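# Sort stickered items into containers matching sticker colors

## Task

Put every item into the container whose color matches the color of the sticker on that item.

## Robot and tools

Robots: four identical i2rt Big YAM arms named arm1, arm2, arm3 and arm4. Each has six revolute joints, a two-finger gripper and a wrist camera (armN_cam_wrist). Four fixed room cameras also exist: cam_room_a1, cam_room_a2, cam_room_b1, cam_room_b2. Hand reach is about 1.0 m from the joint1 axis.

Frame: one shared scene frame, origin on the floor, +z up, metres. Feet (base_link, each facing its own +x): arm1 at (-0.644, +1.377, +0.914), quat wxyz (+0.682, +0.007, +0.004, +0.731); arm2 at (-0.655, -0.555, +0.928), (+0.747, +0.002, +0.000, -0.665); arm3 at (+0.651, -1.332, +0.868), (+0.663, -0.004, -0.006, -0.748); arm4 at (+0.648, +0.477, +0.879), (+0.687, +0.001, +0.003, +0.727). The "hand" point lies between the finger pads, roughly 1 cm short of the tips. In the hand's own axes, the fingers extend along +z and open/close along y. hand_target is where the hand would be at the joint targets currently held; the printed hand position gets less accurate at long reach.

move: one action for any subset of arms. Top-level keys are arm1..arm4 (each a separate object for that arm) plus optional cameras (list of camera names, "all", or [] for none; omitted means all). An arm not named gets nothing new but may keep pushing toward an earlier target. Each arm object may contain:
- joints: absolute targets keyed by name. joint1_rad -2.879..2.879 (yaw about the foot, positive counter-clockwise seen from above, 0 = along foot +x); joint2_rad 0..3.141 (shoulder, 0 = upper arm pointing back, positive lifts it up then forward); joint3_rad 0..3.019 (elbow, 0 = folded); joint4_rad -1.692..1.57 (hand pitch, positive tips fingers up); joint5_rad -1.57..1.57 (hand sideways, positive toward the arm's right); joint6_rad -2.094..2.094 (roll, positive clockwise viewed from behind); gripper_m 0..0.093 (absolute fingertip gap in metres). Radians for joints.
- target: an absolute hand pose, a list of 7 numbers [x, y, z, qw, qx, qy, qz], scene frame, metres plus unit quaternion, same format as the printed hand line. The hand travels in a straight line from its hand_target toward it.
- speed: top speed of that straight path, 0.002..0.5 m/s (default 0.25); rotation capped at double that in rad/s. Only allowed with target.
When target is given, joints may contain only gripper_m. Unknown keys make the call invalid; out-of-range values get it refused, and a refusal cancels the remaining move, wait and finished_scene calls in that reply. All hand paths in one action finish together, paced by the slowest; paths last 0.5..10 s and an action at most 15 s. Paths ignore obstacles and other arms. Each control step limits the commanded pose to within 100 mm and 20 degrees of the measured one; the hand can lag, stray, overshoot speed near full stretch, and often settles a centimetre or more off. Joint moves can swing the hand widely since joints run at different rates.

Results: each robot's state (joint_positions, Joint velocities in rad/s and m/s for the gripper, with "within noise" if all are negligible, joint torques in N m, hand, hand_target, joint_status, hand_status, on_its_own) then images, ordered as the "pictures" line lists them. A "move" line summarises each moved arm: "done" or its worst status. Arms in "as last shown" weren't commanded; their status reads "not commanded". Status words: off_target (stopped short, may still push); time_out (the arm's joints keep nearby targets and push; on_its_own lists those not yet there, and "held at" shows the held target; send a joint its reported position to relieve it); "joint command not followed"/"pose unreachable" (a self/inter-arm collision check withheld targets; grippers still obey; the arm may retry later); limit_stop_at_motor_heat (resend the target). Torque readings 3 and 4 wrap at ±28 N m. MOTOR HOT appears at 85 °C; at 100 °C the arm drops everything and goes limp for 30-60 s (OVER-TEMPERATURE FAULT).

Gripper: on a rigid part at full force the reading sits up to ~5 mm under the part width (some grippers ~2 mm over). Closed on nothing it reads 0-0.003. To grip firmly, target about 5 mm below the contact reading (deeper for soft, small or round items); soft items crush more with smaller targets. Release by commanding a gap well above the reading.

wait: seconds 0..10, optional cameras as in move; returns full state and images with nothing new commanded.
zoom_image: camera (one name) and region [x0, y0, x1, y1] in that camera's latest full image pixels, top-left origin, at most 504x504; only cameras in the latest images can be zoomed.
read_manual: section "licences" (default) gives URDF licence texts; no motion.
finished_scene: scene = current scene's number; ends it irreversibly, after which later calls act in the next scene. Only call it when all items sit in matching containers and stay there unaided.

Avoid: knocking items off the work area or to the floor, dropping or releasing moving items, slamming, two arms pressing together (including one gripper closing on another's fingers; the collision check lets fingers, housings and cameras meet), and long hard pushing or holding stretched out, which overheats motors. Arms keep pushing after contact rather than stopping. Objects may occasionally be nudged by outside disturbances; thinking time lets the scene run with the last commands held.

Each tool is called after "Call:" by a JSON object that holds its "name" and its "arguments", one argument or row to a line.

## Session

Call:
{"name": "move", "arguments": {
  "cameras": ["cam_room_a1","cam_room_a2","cam_room_b1","cam_room_b2"]
}}

Scene clock: 0.00 s.
Joint torques (N m): no reading
Motor temperatures (°C): arm1=[21 23 27 23 21 21 21] | arm2=[23 24 26 22 22 20 23] | arm3=[24 23 24 23 24 23 23] | arm4=[22 21 24 22 24 21 24]
Heat: arm1: hottest joint3_rad 27 °C; arm2: hottest joint3_rad 26 °C; arm3: hottest joint1_rad 24 °C; arm4: hottest joint3_rad 24 °C.
Joint velocities: within noise
arm1.joint_positions: joint1_rad=-0.168 joint2_rad=+0.560 joint3_rad=+1.361 joint4_rad=-1.410 joint5_rad=+0.240 joint6_rad=+0.692 gripper_m=+0.09396
arm1.joint_status: not commanded
arm1.hand: x=-0.5745 y=+1.5715 z=+1.4388 quat_wxyz=(-0.303, +0.280, -0.837, -0.359) (m; scene frame)
arm1.hand_target: x=-0.5746 y=+1.5689 z=+1.4515 quat_wxyz=(-0.308, +0.276, -0.832, -0.370) (m; scene frame)
arm1.hand_status: not commanded
arm2.joint_positions: joint1_rad=+0.198 joint2_rad=+0.483 joint3_rad=+1.641 joint4_rad=-1.210 joint5_rad=-0.086 joint6_rad=-0.484 gripper_m=+0.09396
arm2.joint_status: not commanded
arm2.hand: x=-0.6069 y=-0.6635 z=+1.6316 quat_wxyz=(-0.468, -0.246, -0.683, +0.505) (m; scene frame)
arm2.hand_target: x=-0.6088 y=-0.6576 z=+1.6378 quat_wxyz=(-0.472, -0.244, -0.677, +0.510) (m; scene frame)
arm2.hand_status: not commanded
arm3.joint_positions: joint1_rad=+0.130 joint2_rad=+0.645 joint3_rad=+1.695 joint4_rad=-1.138 joint5_rad=+0.075 joint6_rad=+0.392 gripper_m=+0.09396
arm3.joint_status: not commanded
arm3.hand: x=+0.6386 y=-1.5165 z=+1.5921 quat_wxyz=(-0.552, -0.621, -0.389, +0.398) (m; scene frame)
arm3.hand_target: x=+0.6385 y=-1.5116 z=+1.6003 quat_wxyz=(-0.558, -0.615, -0.384, +0.402) (m; scene frame)
arm3.hand_status: not commanded
arm4.joint_positions: joint1_rad=+0.147 joint2_rad=+0.437 joint3_rad=+1.709 joint4_rad=-1.566 joint5_rad=+0.245 joint6_rad=+0.670 gripper_m=+0.09396
arm4.joint_status: not commanded
arm4.hand: x=+0.6820 y=+0.5376 z=+1.5262 quat_wxyz=(-0.292, +0.355, -0.719, -0.522) (m; scene frame)
arm4.hand_target: x=+0.6829 y=+0.5336 z=+1.5314 quat_wxyz=(-0.294, +0.352, -0.714, -0.529) (m; scene frame)
arm4.hand_status: not commanded
pictures: cam_room_a1, cam_room_a2, cam_room_b1, cam_room_b2
Images, in order (width x height): cam_room_a1 672x504, cam_room_a2 672x504, cam_room_b1 672x504, cam_room_b2 672x504.

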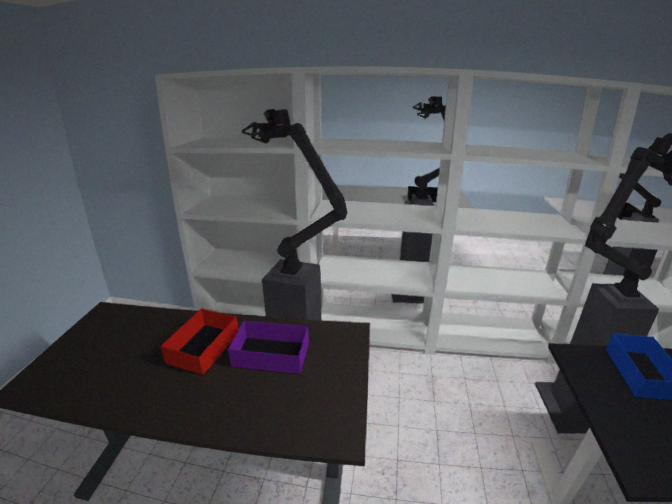

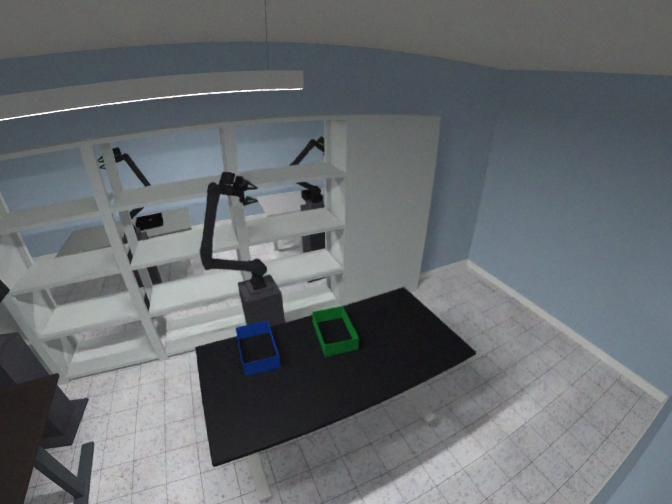

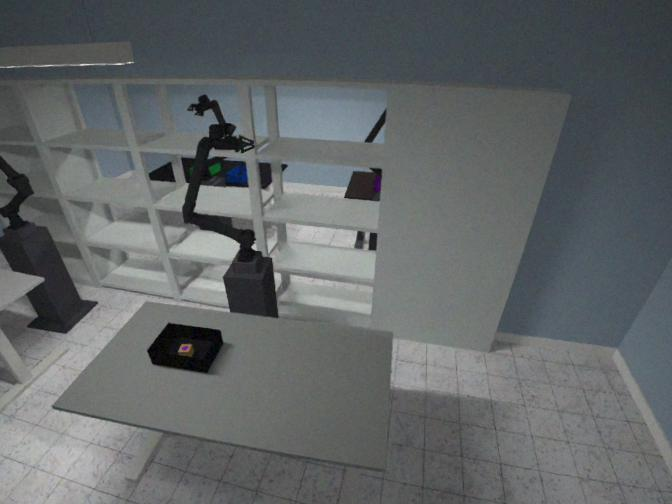

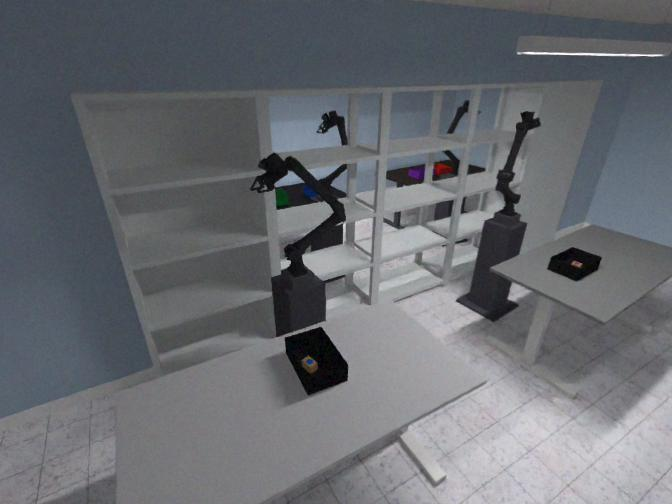

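Call:
{"name": "move", "arguments": {
  "arm1": {"joints":{"joint1_rad":1.5,"joint2_rad":0.75,"joint3_rad":0.93,"joint4_rad":-1.0,"joint5_rad":0,"joint6_rad":0}},
  "arm2": {"joints":{"joint1_rad":-1.8,"joint2_rad":0.75,"joint3_rad":0.93,"joint4_rad":-1.0,"joint5_rad":0,"joint6_rad":0}},
  "arm3": {"joints":{"joint1_rad":1.65,"joint2_rad":0.75,"joint3_rad":0.93,"joint4_rad":-1.0,"joint5_rad":0,"joint6_rad":0}},
  "arm4": {"joints":{"joint1_rad":-1.65,"joint2_rad":0.75,"joint3_rad":0.93,"joint4_rad":-1.0,"joint5_rad":0,"joint6_rad":0}},
  "cameras": ["arm1_cam_wrist","arm2_cam_wrist","arm3_cam_wrist","arm4_cam_wrist"]
}}

Scene clock: 8.40 s.
Joint torques (N m): arm1=[-1.61 -1.08 12.82 2.22 0.1 -0.07] | arm2=[0.62 -4.66 10.4 2.32 -0.06 0.21] | arm3=[1.96 -3.72 9.57 1.58 0.09 -0.11] | arm4=[0.62 -3.37 9.21 1.63 0.08 -0.08]
Motor temperatures (°C): arm1=[21 23 28 23 21 21 21] | arm2=[23 24 26 22 22 20 23] | arm3=[24 23 25 23 24 23 23] | arm4=[22 22 24 22 24 21 24]
Heat: arm1: hottest joint3_rad 28 °C; arm2: hottest joint3_rad 26 °C; arm3: hottest joint3_rad 25 °C; arm4: hottest joint3_rad 24 °C.
move: arm1 done; arm2 done; arm3 done; arm4 done
Joint velocities: within noise
arm1.joint_positions: joint1_rad=+1.495 joint2_rad=+0.759 joint3_rad=+0.915 joint4_rad=-1.017 joint5_rad=-0.002 joint6_rad=+0.008 gripper_m=+0.09399
arm1.joint_status: all done
arm1.hand: x=-0.9702 y=+1.3788 z=+1.2323 quat_wxyz=(+0.000, +0.935, -0.006, -0.355) (m; scene frame)
arm1.hand_target: x=-0.9732 y=+1.3775 z=+1.2460 quat_wxyz=(-0.001, +0.928, +0.000, -0.374) (m; scene frame)
arm1.hand_status: not commanded
arm2.joint_positions: joint1_rad=-1.797 joint2_rad=+0.758 joint3_rad=+0.945 joint4_rad=-1.004 joint5_rad=+0.001 joint6_rad=-0.014 gripper_m=+0.09398
arm2.joint_status: all done
arm2.hand: x=-0.9907 y=-0.5188 z=+1.2594 quat_wxyz=(+0.025, -0.929, +0.044, +0.366) (m; scene frame)
arm2.hand_target: x=-0.9881 y=-0.5184 z=+1.2548 quat_wxyz=(+0.022, -0.929, +0.052, +0.366) (m; scene frame)
arm2.hand_status: not commanded
arm3.joint_positions: joint1_rad=+1.641 joint2_rad=+0.757 joint3_rad=+0.931 joint4_rad=-1.006 joint5_rad=-0.001 joint6_rad=+0.007 gripper_m=+0.09398
arm3.joint_status: all done
arm3.hand: x=+0.9853 y=-1.3443 z=+1.1923 quat_wxyz=(-0.362, -0.024, -0.932, +0.014) (m; scene frame)
arm3.hand_target: x=+0.9849 y=-1.3415 z=+1.1950 quat_wxyz=(-0.367, -0.017, -0.930, +0.014) (m; scene frame)
arm3.hand_status: not commanded
arm4.joint_positions: joint1_rad=-1.649 joint2_rad=+0.756 joint3_rad=+0.930 joint4_rad=-1.016 joint5_rad=+0.000 joint6_rad=+0.014 gripper_m=+0.09398
arm4.joint_status: all done
arm4.hand: x=+0.9820 y=+0.4708 z=+1.1997 quat_wxyz=(-0.354, -0.016, -0.935, +0.003) (m; scene frame)
arm4.hand_target: x=+0.9840 y=+0.4704 z=+1.2045 quat_wxyz=(-0.364, -0.010, -0.931, +0.006) (m; scene frame)
arm4.hand_status: not commanded
pictures: arm1_cam_wrist, arm2_cam_wrist, arm3_cam_wrist, arm4_cam_wrist
Images, in order (width x height): arm1_cam_wrist 672x504, arm2_cam_wrist 672x504, arm3_cam_wrist 672x504, arm4_cam_wrist 672x504.

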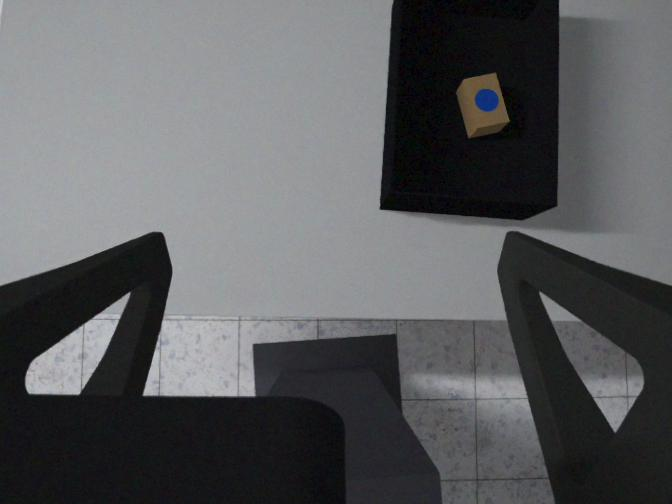

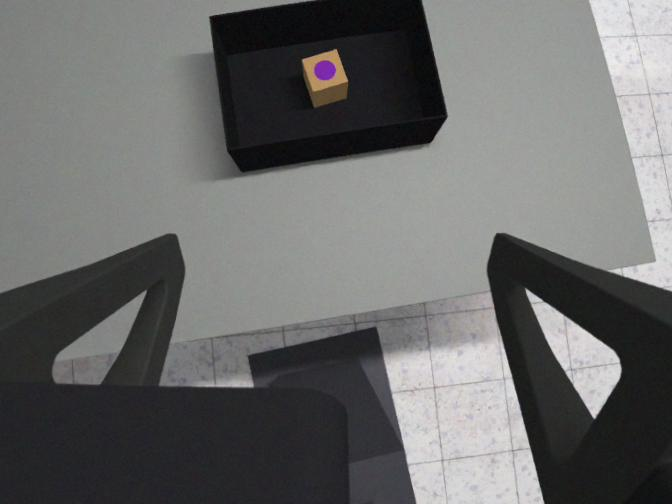

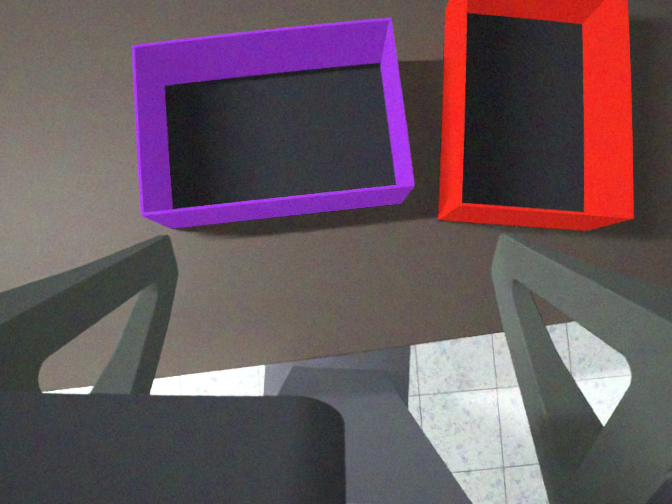

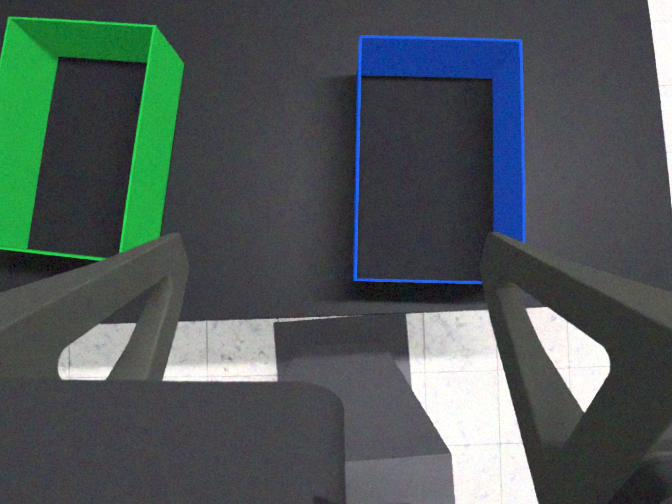

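Call:
{"name": "move", "arguments": {
  "arm1": {"target":[-1.183,1.621,0.825,-0.0449,-0.9512,-0.1677,0.2549],"speed":0.4},
  "arm2": {"target":[-1.276,-0.493,0.825,-0.0147,-0.9644,-0.0548,0.2584],"speed":0.4},
  "arm3": {"joints":{"joint1_rad":-1.99,"joint2_rad":0.75,"joint3_rad":1.13,"joint4_rad":-1.42}},
  "arm4": {"joints":{"joint1_rad":0.906,"joint2_rad":0.75,"joint3_rad":1.13,"joint4_rad":-1.42}},
  "cameras": ["arm1_cam_wrist","arm2_cam_wrist"]
}}

Scene clock: 68.77 s.
Joint torques (N m): arm1=[-1.67 -15.44 10.59 0.44 -0.17 -0.06] | arm2=[-0.15 -19.6 10 2.06 -0.31 -0.09] | arm3=[0.5 -2.61 12.19 0.62 -0.04 -0.11] | arm4=[1.44 -2.49 10.89 0.49 0.13 -0.09]
Motor temperatures (°C): arm1=[21 23 32 23 21 21 21] | arm2=[23 24 31 22 22 20 23] | arm3=[24 23 28 23 24 23 23] | arm4=[22 22 29 22 24 21 24]
Heat: arm1: hottest joint3_rad 32 °C; arm2: hottest joint3_rad 31 °C; arm3: hottest joint3_rad 28 °C; arm4: hottest joint3_rad 29 °C.
move: arm1 off_target; arm2 off_target; arm3 done; arm4 done
Joint velocities: within noise
arm1.joint_positions: joint1_rad=+0.975 joint2_rad=+2.105 joint3_rad=+1.160 joint4_rad=-0.323 joint5_rad=-0.393 joint6_rad=-0.807 gripper_m=+0.09398
arm1.joint_status: not commanded
arm1.hand: x=-1.1678 y=+1.6062 z=+0.8132 quat_wxyz=(+0.057, +0.954, +0.165, -0.243) (m; scene frame)
arm1.hand_target: x=-1.1823 y=+1.6207 z=+0.8255 quat_wxyz=(+0.045, +0.951, +0.168, -0.255) (m; scene frame)
arm1.hand_status: off_target (0.024 m and 2.0 deg from the pose sent, 0.520 m and 23.7 deg at the start)
arm2.joint_positions: joint1_rad=-1.811 joint2_rad=+2.110 joint3_rad=+1.145 joint4_rad=-0.133 joint5_rad=-0.121 joint6_rad=-0.198 gripper_m=+0.09398
arm2.joint_status: not commanded
arm2.hand: x=-1.2565 y=-0.5008 z=+0.8163 quat_wxyz=(-0.019, -0.969, -0.051, +0.239) (m; scene frame)
arm2.hand_target: x=-1.2751 y=-0.4931 z=+0.8255 quat_wxyz=(-0.014, -0.964, -0.055, +0.258) (m; scene frame)
arm2.hand_status: off_target (0.023 m and 2.3 deg from the pose sent, 0.520 m and 17.8 deg at the start)
arm3.joint_positions: joint1_rad=-1.980 joint2_rad=+0.753 joint3_rad=+1.091 joint4_rad=-1.413 joint5_rad=+0.002 joint6_rad=+0.005 gripper_m=+0.09403
arm3.joint_status: all done
arm3.hand: x=+0.4185 y=-1.1901 z=+1.2150 quat_wxyz=(+0.058, -0.936, +0.258, +0.235) (m; scene frame)
arm3.hand_target: x=+0.4190 y=-1.1872 z=+1.2332 quat_wxyz=(+0.064, -0.931, +0.259, +0.250) (m; scene frame)
arm3.hand_status: not commanded
arm4.joint_positions: joint1_rad=+0.904 joint2_rad=+0.752 joint3_rad=+1.097 joint4_rad=-1.410 joint5_rad=-0.002 joint6_rad=+0.012 gripper_m=+0.09402
arm4.joint_status: all done
arm4.hand: x=+0.4281 y=+0.6336 z=+1.2326 quat_wxyz=(-0.071, +0.921, -0.297, -0.241) (m; scene frame)
arm4.hand_target: x=+0.4281 y=+0.6333 z=+1.2476 quat_wxyz=(-0.076, +0.920, -0.289, -0.252) (m; scene frame)
arm4.hand_status: not commanded
pictures: arm1_cam_wrist, arm2_cam_wrist
Images, in order (width x height): arm1_cam_wrist 672x504, arm2_cam_wrist 672x504.

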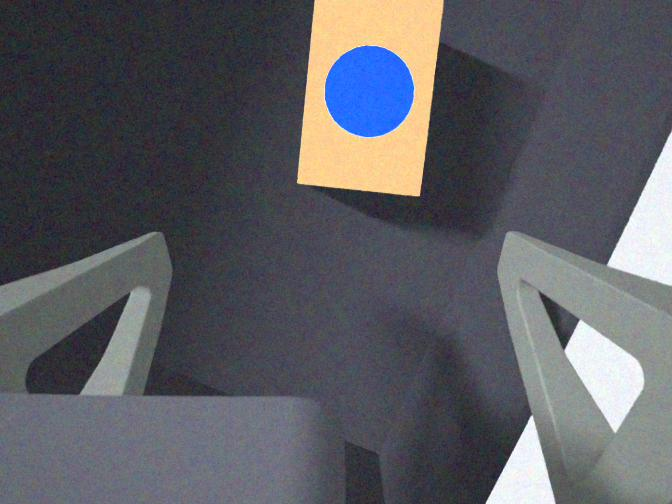

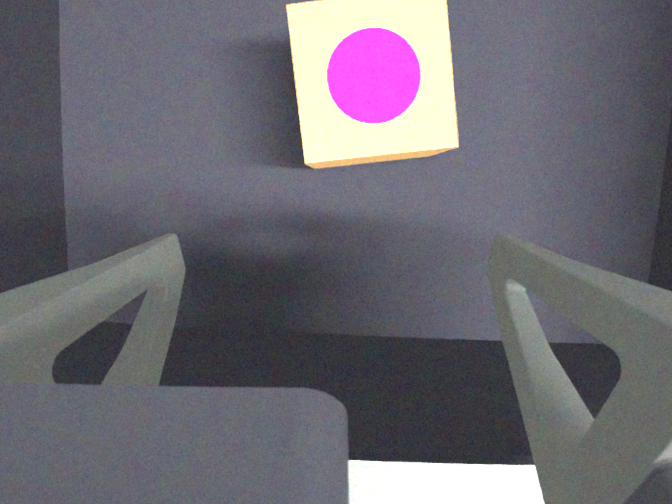

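Call:
{"name": "move", "arguments": {
  "arm1": {"target":[-1.236,1.615,0.738,-0.0315,-0.9587,-0.1177,0.2569],"speed":0.15},
  "arm2": {"target":[-1.332,-0.4855,0.738,-0.0270,-0.9606,-0.1009,0.2574],"speed":0.15},
  "cameras": ["arm1_cam_wrist","arm2_cam_wrist"]
}}

Scene clock: 98.77 s.
Joint torques (N m): arm1=[-0.91 -15.74 9.61 1.62 -0.17 0.11] | arm2=[0.03 -20.72 10.09 2.02 -0.36 -0.09] | arm3=[0.62 -2.61 12.27 0.62 -0.04 -0.11] | arm4=[1.08 -2.26 10.92 0.55 0.14 -0.07]
Motor temperatures (°C): arm1=[21 24 33 23 21 21 21] | arm2=[23 25 32 22 22 20 23] | arm3=[24 23 29 23 24 23 23] | arm4=[22 21 32 22 24 21 24]
Heat: arm1: hottest joint3_rad 33 °C; arm2: hottest joint3_rad 32 °C; arm3: hottest joint3_rad 29 °C; arm4: hottest joint3_rad 32 °C.
move: arm1 off_target; arm2 off_target
Joint velocities: within noise
arm1.joint_positions: joint1_rad=+1.023 joint2_rad=+2.327 joint3_rad=+1.306 joint4_rad=-0.191 joint5_rad=-0.331 joint6_rad=-0.654 gripper_m=+0.09398
arm1.joint_status: not commanded
arm1.hand: x=-1.2167 y=+1.6112 z=+0.7357 quat_wxyz=(+0.040, +0.962, +0.115, -0.243) (m; scene frame)
arm1.hand_target: x=-1.2354 y=+1.6147 z=+0.7388 quat_wxyz=(+0.032, +0.959, +0.118, -0.257) (m; scene frame)
arm1.hand_status: off_target (0.020 m and 2.0 deg from the pose sent, 0.102 m and 6.4 deg at the start)
arm2.joint_positions: joint1_rad=-1.824 joint2_rad=+2.364 joint3_rad=+1.390 joint4_rad=-0.118 joint5_rad=-0.174 joint6_rad=-0.294 gripper_m=+0.09398
arm2.joint_status: not commanded
arm2.hand: x=-1.3187 y=-0.4931 z=+0.7428 quat_wxyz=(-0.031, -0.963, -0.097, +0.248) (m; scene frame)
arm2.hand_target: x=-1.3314 y=-0.4855 z=+0.7385 quat_wxyz=(-0.027, -0.961, -0.101, +0.258) (m; scene frame)
arm2.hand_status: off_target (0.016 m and 1.3 deg from the pose sent, 0.110 m and 6.2 deg at the start)
arm3, arm4: as last shown
arm3.hand: x=+0.4185 y=-1.1901 z=+1.2149 quat_wxyz=(+0.058, -0.936, +0.258, +0.234) (m; scene frame)
pictures: arm1_cam_wrist, arm2_cam_wrist
Images, in order (width x height): arm1_cam_wrist 672x504, arm2_cam_wrist 672x504.

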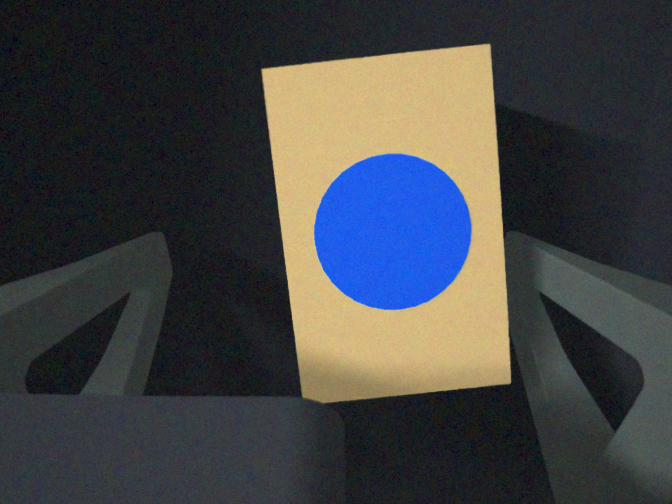

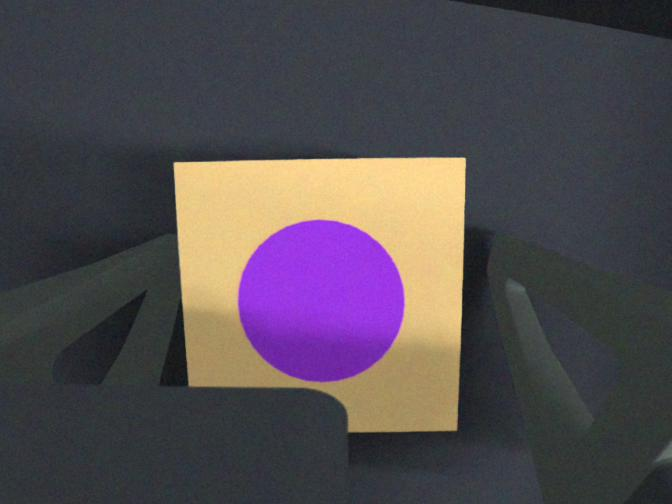

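Call:
{"name": "move", "arguments": {
  "arm1": {"target":[-1.2466,1.6229,0.738,-0.0416,-0.9534,-0.1552,0.2554],"speed":0.15},
  "arm2": {"joints":{"gripper_m":0.045}},
  "cameras": ["arm1_cam_wrist"]
}}

Call:
{"name": "move", "arguments": {
  "arm1": {"joints":{"gripper_m":0.036}},
  "cameras": ["arm1_cam_wrist","arm2_cam_wrist"]
}}

Scene clock: 110.67 s.
Joint torques (N m): arm1=[-1.67 -16.73 10.88 0.75 -0.23 -0.11] | arm2=[-0.03 -20.66 10.1 2.02 -0.31 -0.07] | arm3=[0.73 -2.67 12.26 0.64 -0.05 -0.1] | arm4=[0.85 -2.2 10.92 0.49 0.16 -0.09]
Motor temperatures (°C): arm1=[21 25 33 23 21 21 21] | arm2=[23 26 31 22 22 20 23] | arm3=[24 23 29 23 24 23 23] | arm4=[22 21 33 22 24 21 24]
Heat: arm1: hottest joint3_rad 33 °C; arm2: hottest joint3_rad 31 °C; arm3: hottest joint3_rad 29 °C; arm4: hottest joint3_rad 33 °C.
move: arm1 off_target; arm2 off_target
Joint velocities: within noise
arm1.joint_positions: joint1_rad=+1.024 joint2_rad=+2.355 joint3_rad=+1.367 joint4_rad=-0.240 joint5_rad=-0.363 joint6_rad=-0.723 gripper_m=+0.09398
arm1.joint_status: not commanded
arm1.hand: x=-1.2307 y=+1.6123 z=+0.7344 quat_wxyz=(+0.050, +0.956, +0.149, -0.246) (m; scene frame)
arm1.hand_target: x=-1.2459 y=+1.6227 z=+0.7385 quat_wxyz=(+0.041, +0.953, +0.155, -0.256) (m; scene frame)
arm1.hand_status: off_target (0.020 m and 1.6 deg from the pose sent, 0.032 m and 4.9 deg at the start)
arm2.joint_positions: joint1_rad=-1.824 joint2_rad=+2.364 joint3_rad=+1.390 joint4_rad=-0.118 joint5_rad=-0.175 joint6_rad=-0.296 gripper_m=+0.05276
arm2.joint_status: gripper_m off_target (ended at +0.05279, target +0.04500)
arm2.hand: x=-1.3187 y=-0.4933 z=+0.7428 quat_wxyz=(-0.031, -0.963, -0.098, +0.248) (m; scene frame)
arm2.hand_target: x=-1.3314 y=-0.4855 z=+0.7385 quat_wxyz=(-0.027, -0.961, -0.101, +0.258) (m; scene frame)
arm2.hand_status: not commanded
arm3, arm4: as last shown
pictures: arm1_cam_wrist
Images, in order (width x height): arm1_cam_wrist 672x504.

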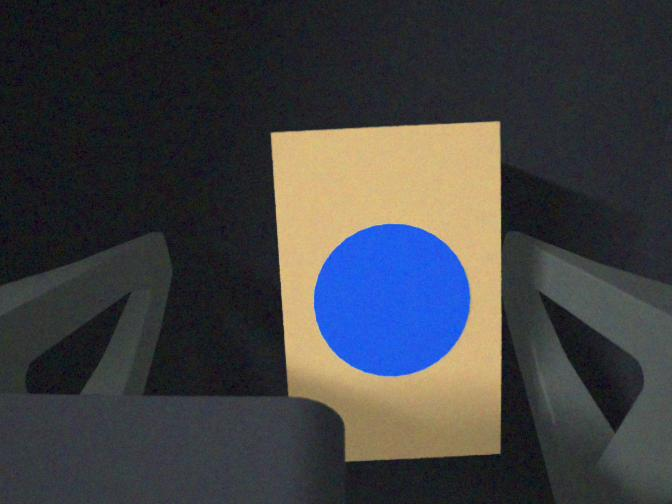

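Scene clock: 111.30 s.
Joint torques (N m): arm1=[-1.79 -16.67 10.37 0.69 -0.26 -0.05] | arm2=[-0.09 -20.78 10.09 2.02 -0.31 -0.07] | arm3=[0.5 -2.61 12.25 0.68 -0.05 -0.1] | arm4=[1.14 -2.14 10.88 0.58 0.18 -0.04]
Motor temperatures (°C): arm1=[21 25 33 23 21 21 21] | arm2=[23 26 31 22 22 20 23] | arm3=[24 23 29 23 24 23 23] | arm4=[22 21 33 22 24 21 24]
Heat: arm1: hottest joint3_rad 33 °C; arm2: hottest joint3_rad 31 °C; arm3: hottest joint3_rad 29 °C; arm4: hottest joint3_rad 33 °C.
move: arm1 off_target
Joint velocities: arm1=[within noise] | arm2=[-0.024 -0.005 -0.007 0.002 -0.037 -0.154 0] | arm3=[within noise] | arm4=[within noise]
arm1.joint_positions: joint1_rad=+1.024 joint2_rad=+2.355 joint3_rad=+1.373 joint4_rad=-0.240 joint5_rad=-0.363 joint6_rad=-0.726 gripper_m=+0.04383
arm1.joint_status: gripper_m off_target (ended at +0.04385, target +0.03600)
arm1.hand: x=-1.2333 y=+1.6138 z=+0.7360 quat_wxyz=(+0.047, +0.956, +0.151, -0.248) (m; scene frame)
arm1.hand_target: x=-1.2459 y=+1.6227 z=+0.7385 quat_wxyz=(+0.041, +0.953, +0.155, -0.256) (m; scene frame)
arm1.hand_status: not commanded
arm2, arm3, arm4: as last shown
pictures: arm1_cam_wrist, arm2_cam_wrist
Images, in order (width x height): arm1_cam_wrist 672x504, arm2_cam_wrist 672x504.

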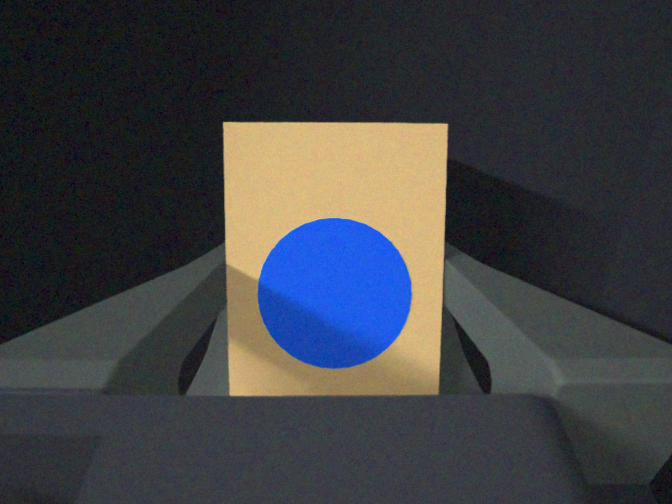

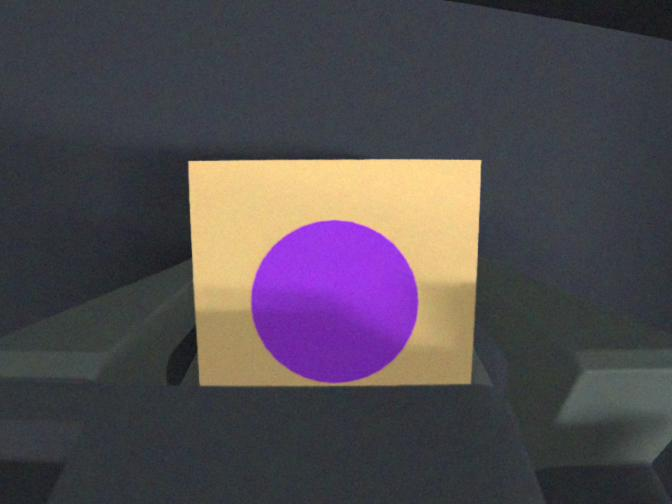

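Call:
{"name": "move", "arguments": {
  "arm1": {"target":[-1.16,1.585,1.05,-0.0416,-0.9534,-0.1552,0.2554],"speed":0.35},
  "arm2": {"target":[-1.24,-0.49,1.05,-0.0270,-0.9606,-0.1009,0.2574],"speed":0.35},
  "cameras": []
}}

Call:
{"name": "move", "arguments": {
  "arm1": {"joints":{"joint1_rad":-2.25,"joint2_rad":0.75,"joint3_rad":1.13,"joint4_rad":-1.42,"joint5_rad":0,"joint6_rad":0}},
  "arm2": {"joints":{"joint1_rad":0.925,"joint2_rad":0.75,"joint3_rad":1.13,"joint4_rad":-1.42,"joint5_rad":0,"joint6_rad":0}},
  "cameras": []
}}

Call:
{"name": "move", "arguments": {
  "arm1": {"target":[-0.194,1.061,1.2,0.2468,0.2905,0.9212,-0.0778],"speed":0.35},
  "arm2": {"target":[-0.181,-0.833,1.2,0.2497,0.2533,0.9321,-0.0679],"speed":0.35},
  "cameras": ["arm1_cam_wrist","arm2_cam_wrist"]
}}

Scene clock: 125.60 s.
Joint torques (N m): arm1=[-2.43 -11.81 11.74 0.68 -0.3 -0.05] | arm2=[-0.09 -16.44 10.4 1.21 -0.36 -0.08] | arm3=[0.5 -2.55 12.25 0.65 -0.05 -0.09] | arm4=[0.91 -2.2 10.81 0.46 0.13 -0.07]
Motor temperatures (°C): arm1=[21 26 34 23 22 21 22] | arm2=[23 27 30 22 22 20 23] | arm3=[24 23 30 23 24 23 23] | arm4=[22 21 33 22 24 21 24]
Heat: arm1: hottest joint3_rad 34 °C; arm2: hottest joint3_rad 30 °C; arm3: hottest joint3_rad 30 °C; arm4: hottest joint3_rad 33 °C.
move: arm1 done; arm2 done
Joint velocities: within noise
arm1.joint_positions: joint1_rad=+1.021 joint2_rad=+1.656 joint3_rad=+1.224 joint4_rad=-0.781 joint5_rad=-0.365 joint6_rad=-0.736 gripper_m=+0.04383
arm1.joint_status: not commanded
arm1.hand: x=-1.1582 y=+1.5777 z=+1.0451 quat_wxyz=(+0.044, +0.954, +0.156, -0.253) (m; scene frame)
arm1.hand_target: x=-1.1598 y=+1.5851 z=+1.0500 quat_wxyz=(+0.041, +0.953, +0.155, -0.255) (m; scene frame)
arm1.hand_status: done (0.009 m and 0.4 deg from the pose sent, 0.324 m and 1.1 deg at the start)
arm2.joint_positions: joint1_rad=-1.844 joint2_rad=+1.660 joint3_rad=+1.228 joint4_rad=-0.620 joint5_rad=-0.183 joint6_rad=-0.311 gripper_m=+0.05276
arm2.joint_status: not commanded
arm2.hand: x=-1.2434 y=-0.4946 z=+1.0578 quat_wxyz=(-0.026, -0.958, -0.099, +0.268) (m; scene frame)
arm2.hand_target: x=-1.2399 y=-0.4901 z=+1.0500 quat_wxyz=(-0.027, -0.961, -0.101, +0.257) (m; scene frame)
arm2.hand_status: done (0.010 m and 1.3 deg from the pose sent, 0.317 m and 1.3 deg at the start)
arm3, arm4: as last shown
pictures: none
No camera images: "cameras" was empty.

Scene clock: 128.03 s.
Joint torques (N m): arm1=[-2.14 0.03 12.68 0.73 -0.05 0.11] | arm2=[1.03 -3.37 11.48 1.25 0.13 0.22] | arm3=[0.62 -2.73 12.23 0.68 -0.05 -0.09] | arm4=[0.85 -2.2 10.86 0.43 0.18 -0.11]
Motor temperatures (°C): arm1=[21 26 33 23 22 21 22] | arm2=[23 27 31 22 22 20 23] | arm3=[24 23 30 23 24 23 23] | arm4=[22 21 34 22 24 21 24]
Heat: arm1: hottest joint3_rad 33 °C; arm2: hottest joint3_rad 31 °C; arm3: hottest joint3_rad 30 °C; arm4: hottest joint3_rad 34 °C.
move: arm1 done; arm2 done
Joint velocities: within noise
arm1.joint_positions: joint1_rad=-2.244 joint2_rad=+0.754 joint3_rad=+1.111 joint4_rad=-1.410 joint5_rad=+0.002 joint6_rad=-0.007 gripper_m=+0.04382
arm1.joint_status: all done
arm1.hand: x=-0.4148 y=+1.2213 z=+1.2691 quat_wxyz=(-0.236, -0.284, -0.926, +0.079) (m; scene frame)
arm1.hand_target: x=-0.4168 y=+1.2211 z=+1.2781 quat_wxyz=(-0.243, -0.290, -0.922, +0.080) (m; scene frame)
arm1.hand_status: not commanded
arm2.joint_positions: joint1_rad=+0.921 joint2_rad=+0.755 joint3_rad=+1.122 joint4_rad=-1.407 joint5_rad=-0.004 joint6_rad=-0.015 gripper_m=+0.05276
arm2.joint_status: all done
arm2.hand: x=-0.4201 y=-0.6951 z=+1.2927 quat_wxyz=(-0.253, -0.247, -0.933, +0.067) (m; scene frame)
arm2.hand_target: x=-0.4227 y=-0.6931 z=+1.2962 quat_wxyz=(-0.254, -0.253, -0.931, +0.067) (m; scene frame)
arm2.hand_status: not commanded
arm3, arm4: as last shown
pictures: none
No camera images: "cameras" was empty.

Scene clock: 129.60 s.
Joint torques (N m): arm1=[-2.67 -11.05 17.21 1.65 -0.08 0.09] | arm2=[1.38 -14.39 16.55 2.15 0.14 0.21] | arm3=[0.56 -2.73 12.22 0.66 -0.05 -0.1] | arm4=[0.73 -2.67 10.82 0.5 0.15 -0.07]
Motor temperatures (°C): arm1=[21 25 34 23 22 21 22] | arm2=[23 26 31 22 22 20 24] | arm3=[24 23 30 23 24 23 23] | arm4=[22 21 34 22 24 21 24]
Heat: arm1: hottest joint3_rad 34 °C; arm2: hottest joint3_rad 31 °C; arm3: hottest joint3_rad 30 °C; arm4: hottest joint3_rad 34 °C.
move: arm1 off_target; arm2 off_target
Joint velocities: within noise
arm1.joint_positions: joint1_rad=-2.248 joint2_rad=+1.439 joint3_rad=+1.337 joint4_rad=-1.019 joint5_rad=-0.008 joint6_rad=-0.007 gripper_m=+0.04382
arm1.joint_status: not commanded
arm1.hand: x=-0.2073 y=+1.0766 z=+1.1610 quat_wxyz=(-0.206, -0.288, -0.933, +0.065) (m; scene frame)
arm1.hand_target: x=-0.1963 y=+1.0626 z=+1.2003 quat_wxyz=(-0.247, -0.290, -0.921, +0.078) (m; scene frame)
arm1.hand_status: off_target (0.044 m and 5.1 deg from the pose sent, 0.281 m and 1.5 deg at the start)
arm2.joint_positions: joint1_rad=+0.921 joint2_rad=+1.447 joint3_rad=+1.308 joint4_rad=-0.982 joint5_rad=+0.001 joint6_rad=-0.012 gripper_m=+0.05276
arm2.joint_status: not commanded
arm2.hand: x=-0.2013 y=-0.8245 z=+1.1682 quat_wxyz=(-0.215, -0.251, -0.942, +0.059) (m; scene frame)
arm2.hand_target: x=-0.1829 y=-0.8317 z=+1.2003 quat_wxyz=(-0.250, -0.253, -0.932, +0.067) (m; scene frame)
arm2.hand_status: off_target (0.039 m and 4.3 deg from the pose sent, 0.291 m and 0.8 deg at the start)
arm3, arm4: as last shown
pictures: arm1_cam_wrist, arm2_cam_wrist
Images, in order (width x height): arm1_cam_wrist 672x504, arm2_cam_wrist 672x504.

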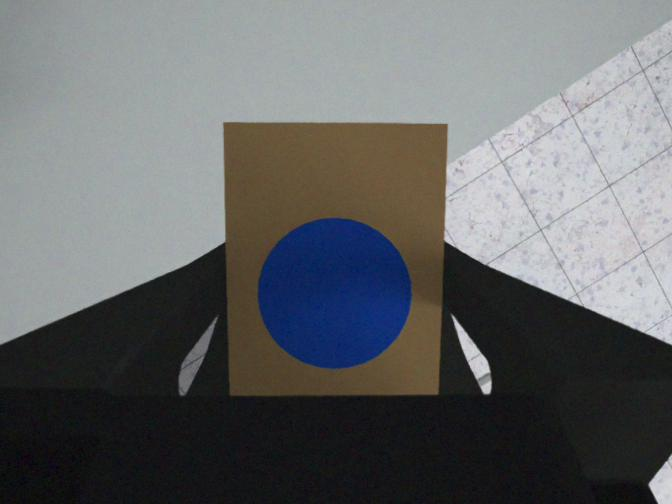

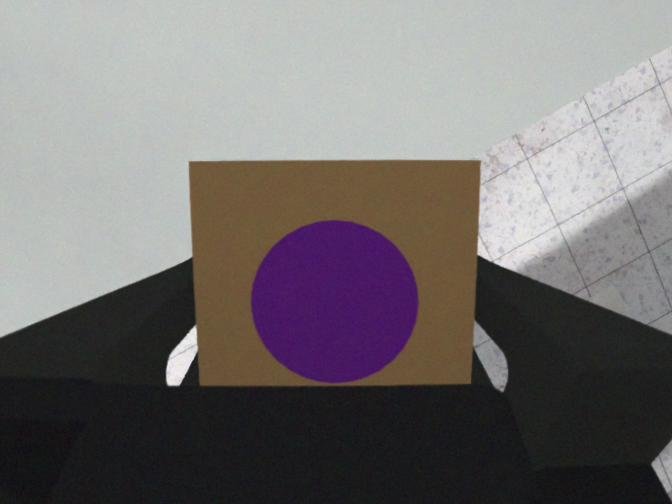

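Call:
{"name": "move", "arguments": {
  "arm1": {"target":[0.010,0.919,1.09,0.2468,0.2905,0.9212,-0.0778],"speed":0.3},
  "arm2": {"target":[0.018,-0.949,1.09,0.2497,0.2533,0.9321,-0.0679],"speed":0.3},
  "cameras": []
}}

Call:
{"name": "move", "arguments": {
  "arm1": {"target":[0.010,0.919,1.01,0.2468,0.2905,0.9212,-0.0778],"speed":0.12},
  "arm2": {"target":[0.018,-0.949,1.01,0.2497,0.2533,0.9321,-0.0679],"speed":0.12},
  "cameras": ["arm1_cam_wrist","arm2_cam_wrist"]
}}

Scene clock: 136.20 s.
Joint torques (N m): arm1=[-2.43 -21.36 17.46 0.83 0.06 0.07] | arm2=[1.26 -23.47 16.87 1.18 0.14 0.21] | arm3=[0.67 -2.73 12.27 0.68 -0.05 -0.11] | arm4=[1.03 -2.32 10.99 0.47 0.13 -0.08]
Motor temperatures (°C): arm1=[21 25 35 23 21 21 22] | arm2=[23 27 33 22 22 20 24] | arm3=[24 23 30 23 24 23 23] | arm4=[22 21 34 22 24 21 24]
Heat: arm1: hottest joint3_rad 35 °C; arm2: hottest joint3_rad 33 °C; arm3: hottest joint3_rad 30 °C; arm4: hottest joint3_rad 34 °C.
move: arm1 off_target; arm2 off_target
Joint velocities: within noise
arm1.joint_positions: joint1_rad=-2.248 joint2_rad=+2.151 joint3_rad=+2.047 joint4_rad=-0.990 joint5_rad=-0.008 joint6_rad=-0.007 gripper_m=+0.04382
arm1.joint_status: not commanded
arm1.hand: x=-0.0016 y=+0.9325 z=+1.0546 quat_wxyz=(-0.219, -0.287, -0.930, +0.069) (m; scene frame)
arm1.hand_target: x=+0.0080 y=+0.9203 z=+1.0902 quat_wxyz=(-0.247, -0.290, -0.921, +0.078) (m; scene frame)
arm1.hand_status: off_target (0.040 m and 3.6 deg from the pose sent, 0.278 m and 5.1 deg at the start)
arm2.joint_positions: joint1_rad=+0.921 joint2_rad=+2.097 joint3_rad=+1.928 joint4_rad=-0.915 joint5_rad=+0.001 joint6_rad=-0.012 gripper_m=+0.05276
arm2.joint_status: not commanded
arm2.hand: x=+0.0011 y=-0.9433 z=+1.0701 quat_wxyz=(-0.232, -0.250, -0.938, +0.064) (m; scene frame)
arm2.hand_target: x=+0.0167 y=-0.9480 z=+1.0901 quat_wxyz=(-0.251, -0.253, -0.932, +0.068) (m; scene frame)
arm2.hand_status: off_target (0.027 m and 2.2 deg from the pose sent, 0.264 m and 4.3 deg at the start)
arm3, arm4: as last shown
pictures: none
No camera images: "cameras" was empty.

Scene clock: 137.63 s.
Joint torques (N m): arm1=[-2.43 -20.19 11.85 1.84 0.05 0.13] | arm2=[1.32 -23.59 10.81 2.61 0.14 0.2] | arm3=[0.62 -2.55 12.23 0.65 -0.04 -0.09] | arm4=[1.08 -1.96 10.93 0.49 0.13 -0.08]
Motor temperatures (°C): arm1=[21 25 35 23 21 21 22] | arm2=[23 27 33 22 22 20 24] | arm3=[24 23 30 23 24 23 23] | arm4=[22 21 34 22 24 21 24]
Heat: arm1: hottest joint3_rad 35 °C; arm2: hottest joint3_rad 33 °C; arm3: hottest joint3_rad 30 °C; arm4: hottest joint3_rad 34 °C.
move: arm1 done; arm2 off_target
Joint velocities: within noise
arm1.joint_positions: joint1_rad=-2.248 joint2_rad=+2.188 joint3_rad=+1.973 joint4_rad=-0.839 joint5_rad=-0.008 joint6_rad=-0.006 gripper_m=+0.04382
arm1.joint_status: not commanded
arm1.hand: x=+0.0075 y=+0.9258 z=+1.0073 quat_wxyz=(-0.237, -0.286, -0.926, +0.075) (m; scene frame)
arm1.hand_target: x=+0.0098 y=+0.9190 z=+1.0101 quat_wxyz=(-0.247, -0.291, -0.921, +0.078) (m; scene frame)
arm1.hand_status: done (0.008 m and 1.4 deg from the pose sent, 0.048 m and 3.6 deg at the start)
arm2.joint_positions: joint1_rad=+0.921 joint2_rad=+2.149 joint3_rad=+1.878 joint4_rad=-0.775 joint5_rad=+0.002 joint6_rad=-0.012 gripper_m=+0.05276
arm2.joint_status: not commanded
arm2.hand: x=+0.0136 y=-0.9506 z=+1.0231 quat_wxyz=(-0.250, -0.249, -0.933, +0.069) (m; scene frame)
arm2.hand_target: x=+0.0177 y=-0.9487 z=+1.0101 quat_wxyz=(-0.250, -0.253, -0.932, +0.068) (m; scene frame)
arm2.hand_status: off_target (0.014 m and 0.5 deg from the pose sent, 0.063 m and 2.2 deg at the start)
arm3.joint_positions: joint1_rad=-1.980 joint2_rad=+0.753 joint3_rad=+1.091 joint4_rad=-1.413 joint5_rad=+0.002 joint6_rad=+0.005 gripper_m=+0.09403
arm3.joint_status: not commanded
arm3.hand: x=+0.4185 y=-1.1901 z=+1.2149 quat_wxyz=(+0.058, -0.936, +0.258, +0.234) (m; scene frame)
arm3.hand_target: x=+0.4190 y=-1.1872 z=+1.2332 quat_wxyz=(+0.064, -0.931, +0.259, +0.250) (m; scene frame)
arm3.hand_status: not commanded
arm4.joint_positions: joint1_rad=+0.904 joint2_rad=+0.752 joint3_rad=+1.097 joint4_rad=-1.410 joint5_rad=-0.002 joint6_rad=+0.012 gripper_m=+0.09402
arm4.joint_status: not commanded
arm4.hand: x=+0.4281 y=+0.6336 z=+1.2326 quat_wxyz=(-0.071, +0.921, -0.297, -0.241) (m; scene frame)
arm4.hand_target: x=+0.4281 y=+0.6333 z=+1.2476 quat_wxyz=(-0.076, +0.920, -0.289, -0.252) (m; scene frame)
arm4.hand_status: not commanded
pictures: arm1_cam_wrist, arm2_cam_wrist
Images, in order (width x height): arm1_cam_wrist 672x504, arm2_cam_wrist 672x504.

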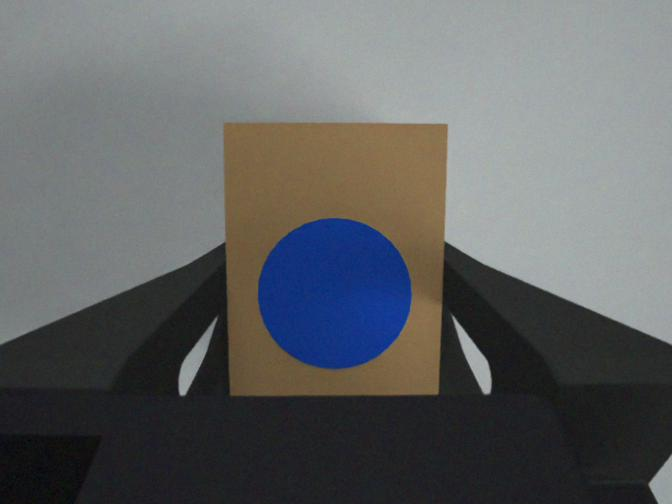

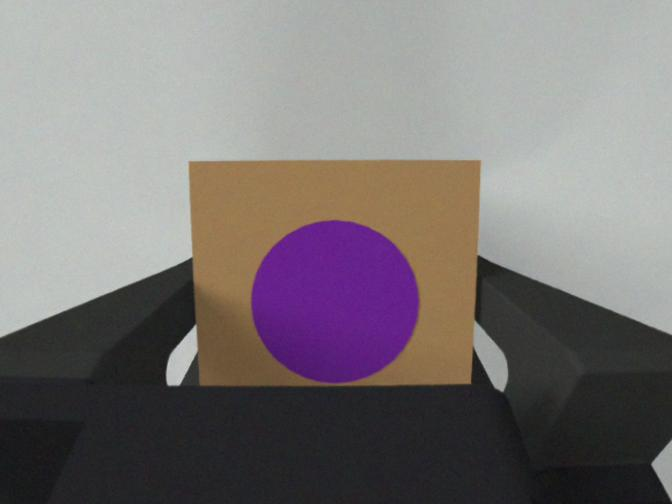

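Call:
{"name": "move", "arguments": {
  "arm1": {"target":[0.010,0.919,1.003,0.2468,0.2905,0.9212,-0.0778],"speed":0.08},
  "arm2": {"target":[0.018,-0.949,0.998,0.2497,0.2533,0.9321,-0.0679],"speed":0.08},
  "cameras": []
}}

Scene clock: 141.60 s.
Joint torques (N m): arm1=[-1.9 -20.42 11.37 1.94 0.08 0.11] | arm2=[1.32 -22.89 10.21 2.7 0.14 0.2] | arm3=[0.5 -2.55 12.23 0.69 -0.05 -0.1] | arm4=[1.08 -2.37 11.02 0.46 0.17 -0.07]
Motor temperatures (°C): arm1=[21 25 35 23 21 21 22] | arm2=[23 27 33 22 22 20 24] | arm3=[24 23 30 23 24 23 23] | arm4=[22 21 34 22 24 21 24]
Heat: arm1: hottest joint3_rad 35 °C; arm2: hottest joint3_rad 33 °C; arm3: hottest joint3_rad 30 °C; arm4: hottest joint3_rad 34 °C.
move: arm1 done; arm2 off_target
Joint velocities: within noise
arm1.joint_positions: joint1_rad=-2.248 joint2_rad=+2.188 joint3_rad=+1.969 joint4_rad=-0.826 joint5_rad=-0.008 joint6_rad=-0.006 gripper_m=+0.04382
arm1.joint_status: not commanded
arm1.hand: x=+0.0088 y=+0.9249 z=+1.0067 quat_wxyz=(-0.241, -0.285, -0.924, +0.076) (m; scene frame)
arm1.hand_target: x=+0.0098 y=+0.9190 z=+1.0030 quat_wxyz=(-0.247, -0.291, -0.921, +0.078) (m; scene frame)
arm1.hand_status: done (0.007 m and 1.0 deg from the pose sent, 0.008 m and 1.4 deg at the start)
arm2.joint_positions: joint1_rad=+0.921 joint2_rad=+2.149 joint3_rad=+1.868 joint4_rad=-0.750 joint5_rad=+0.002 joint6_rad=-0.012 gripper_m=+0.05276
arm2.joint_status: not commanded
arm2.hand: x=+0.0156 y=-0.9518 z=+1.0217 quat_wxyz=(-0.257, -0.249, -0.931, +0.071) (m; scene frame)
arm2.hand_target: x=+0.0173 y=-0.9485 z=+0.9982 quat_wxyz=(-0.250, -0.253, -0.932, +0.068) (m; scene frame)
arm2.hand_status: off_target (0.024 m and 1.1 deg from the pose sent, 0.026 m and 0.5 deg at the start)
arm3, arm4: as last shown
pictures: none
No camera images: "cameras" was empty.

Call:
{"name": "move", "arguments": {
  "arm2": {"target":[0.018,-0.949,0.985,0.2497,0.2533,0.9321,-0.0679],"speed":0.08},
  "arm1": {"joints":{"gripper_m":0.09}},
  "cameras": ["arm1_cam_wrist","arm2_cam_wrist"]
}}

Scene clock: 148.27 s.
Joint torques (N m): arm1=[-1.73 -19.96 11.14 1.95 0.05 0.12] | arm2=[1.26 -22.48 9.99 2.63 0.13 0.2] | arm3=[0.62 -2.43 12.22 0.69 -0.05 -0.1] | arm4=[1.08 -1.96 10.85 0.58 0.17 -0.04]
Motor temperatures (°C): arm1=[21 25 35 23 21 21 22] | arm2=[23 27 33 22 22 20 24] | arm3=[24 23 30 23 24 23 23] | arm4=[22 21 34 22 24 21 24]
Heat: arm1: hottest joint3_rad 35 °C; arm2: hottest joint3_rad 33 °C; arm3: hottest joint3_rad 30 °C; arm4: hottest joint3_rad 34 °C.
move: arm1 done; arm2 off_target
Joint velocities: within noise
arm1.joint_positions: joint1_rad=-2.248 joint2_rad=+2.188 joint3_rad=+1.969 joint4_rad=-0.824 joint5_rad=-0.008 joint6_rad=-0.006 gripper_m=+0.08996
arm1.joint_status: all done
arm1.hand: x=+0.0090 y=+0.9247 z=+1.0069 quat_wxyz=(-0.242, -0.285, -0.924, +0.076) (m; scene frame)
arm1.hand_target: x=+0.0098 y=+0.9190 z=+1.0030 quat_wxyz=(-0.247, -0.291, -0.921, +0.078) (m; scene frame)
arm1.hand_status: not commanded
arm2.joint_positions: joint1_rad=+0.921 joint2_rad=+2.153 joint3_rad=+1.854 joint4_rad=-0.722 joint5_rad=+0.002 joint6_rad=-0.012 gripper_m=+0.05276
arm2.joint_status: not commanded
arm2.hand: x=+0.0167 y=-0.9524 z=+1.0154 quat_wxyz=(-0.262, -0.248, -0.930, +0.072) (m; scene frame)
arm2.hand_target: x=+0.0170 y=-0.9483 z=+0.9855 quat_wxyz=(-0.250, -0.253, -0.932, +0.068) (m; scene frame)
arm2.hand_status: off_target (0.031 m and 1.6 deg from the pose sent, 0.037 m and 1.1 deg at the start)
arm3, arm4: as last shown
pictures: arm1_cam_wrist, arm2_cam_wrist
Images, in order (width x height): arm1_cam_wrist 672x504, arm2_cam_wrist 672x504.

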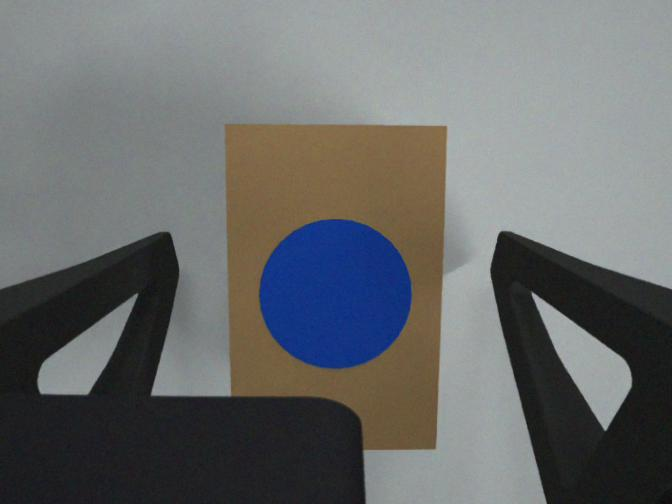

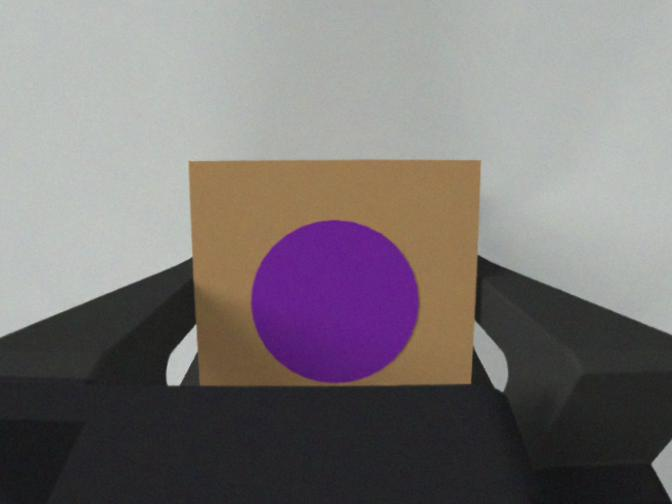

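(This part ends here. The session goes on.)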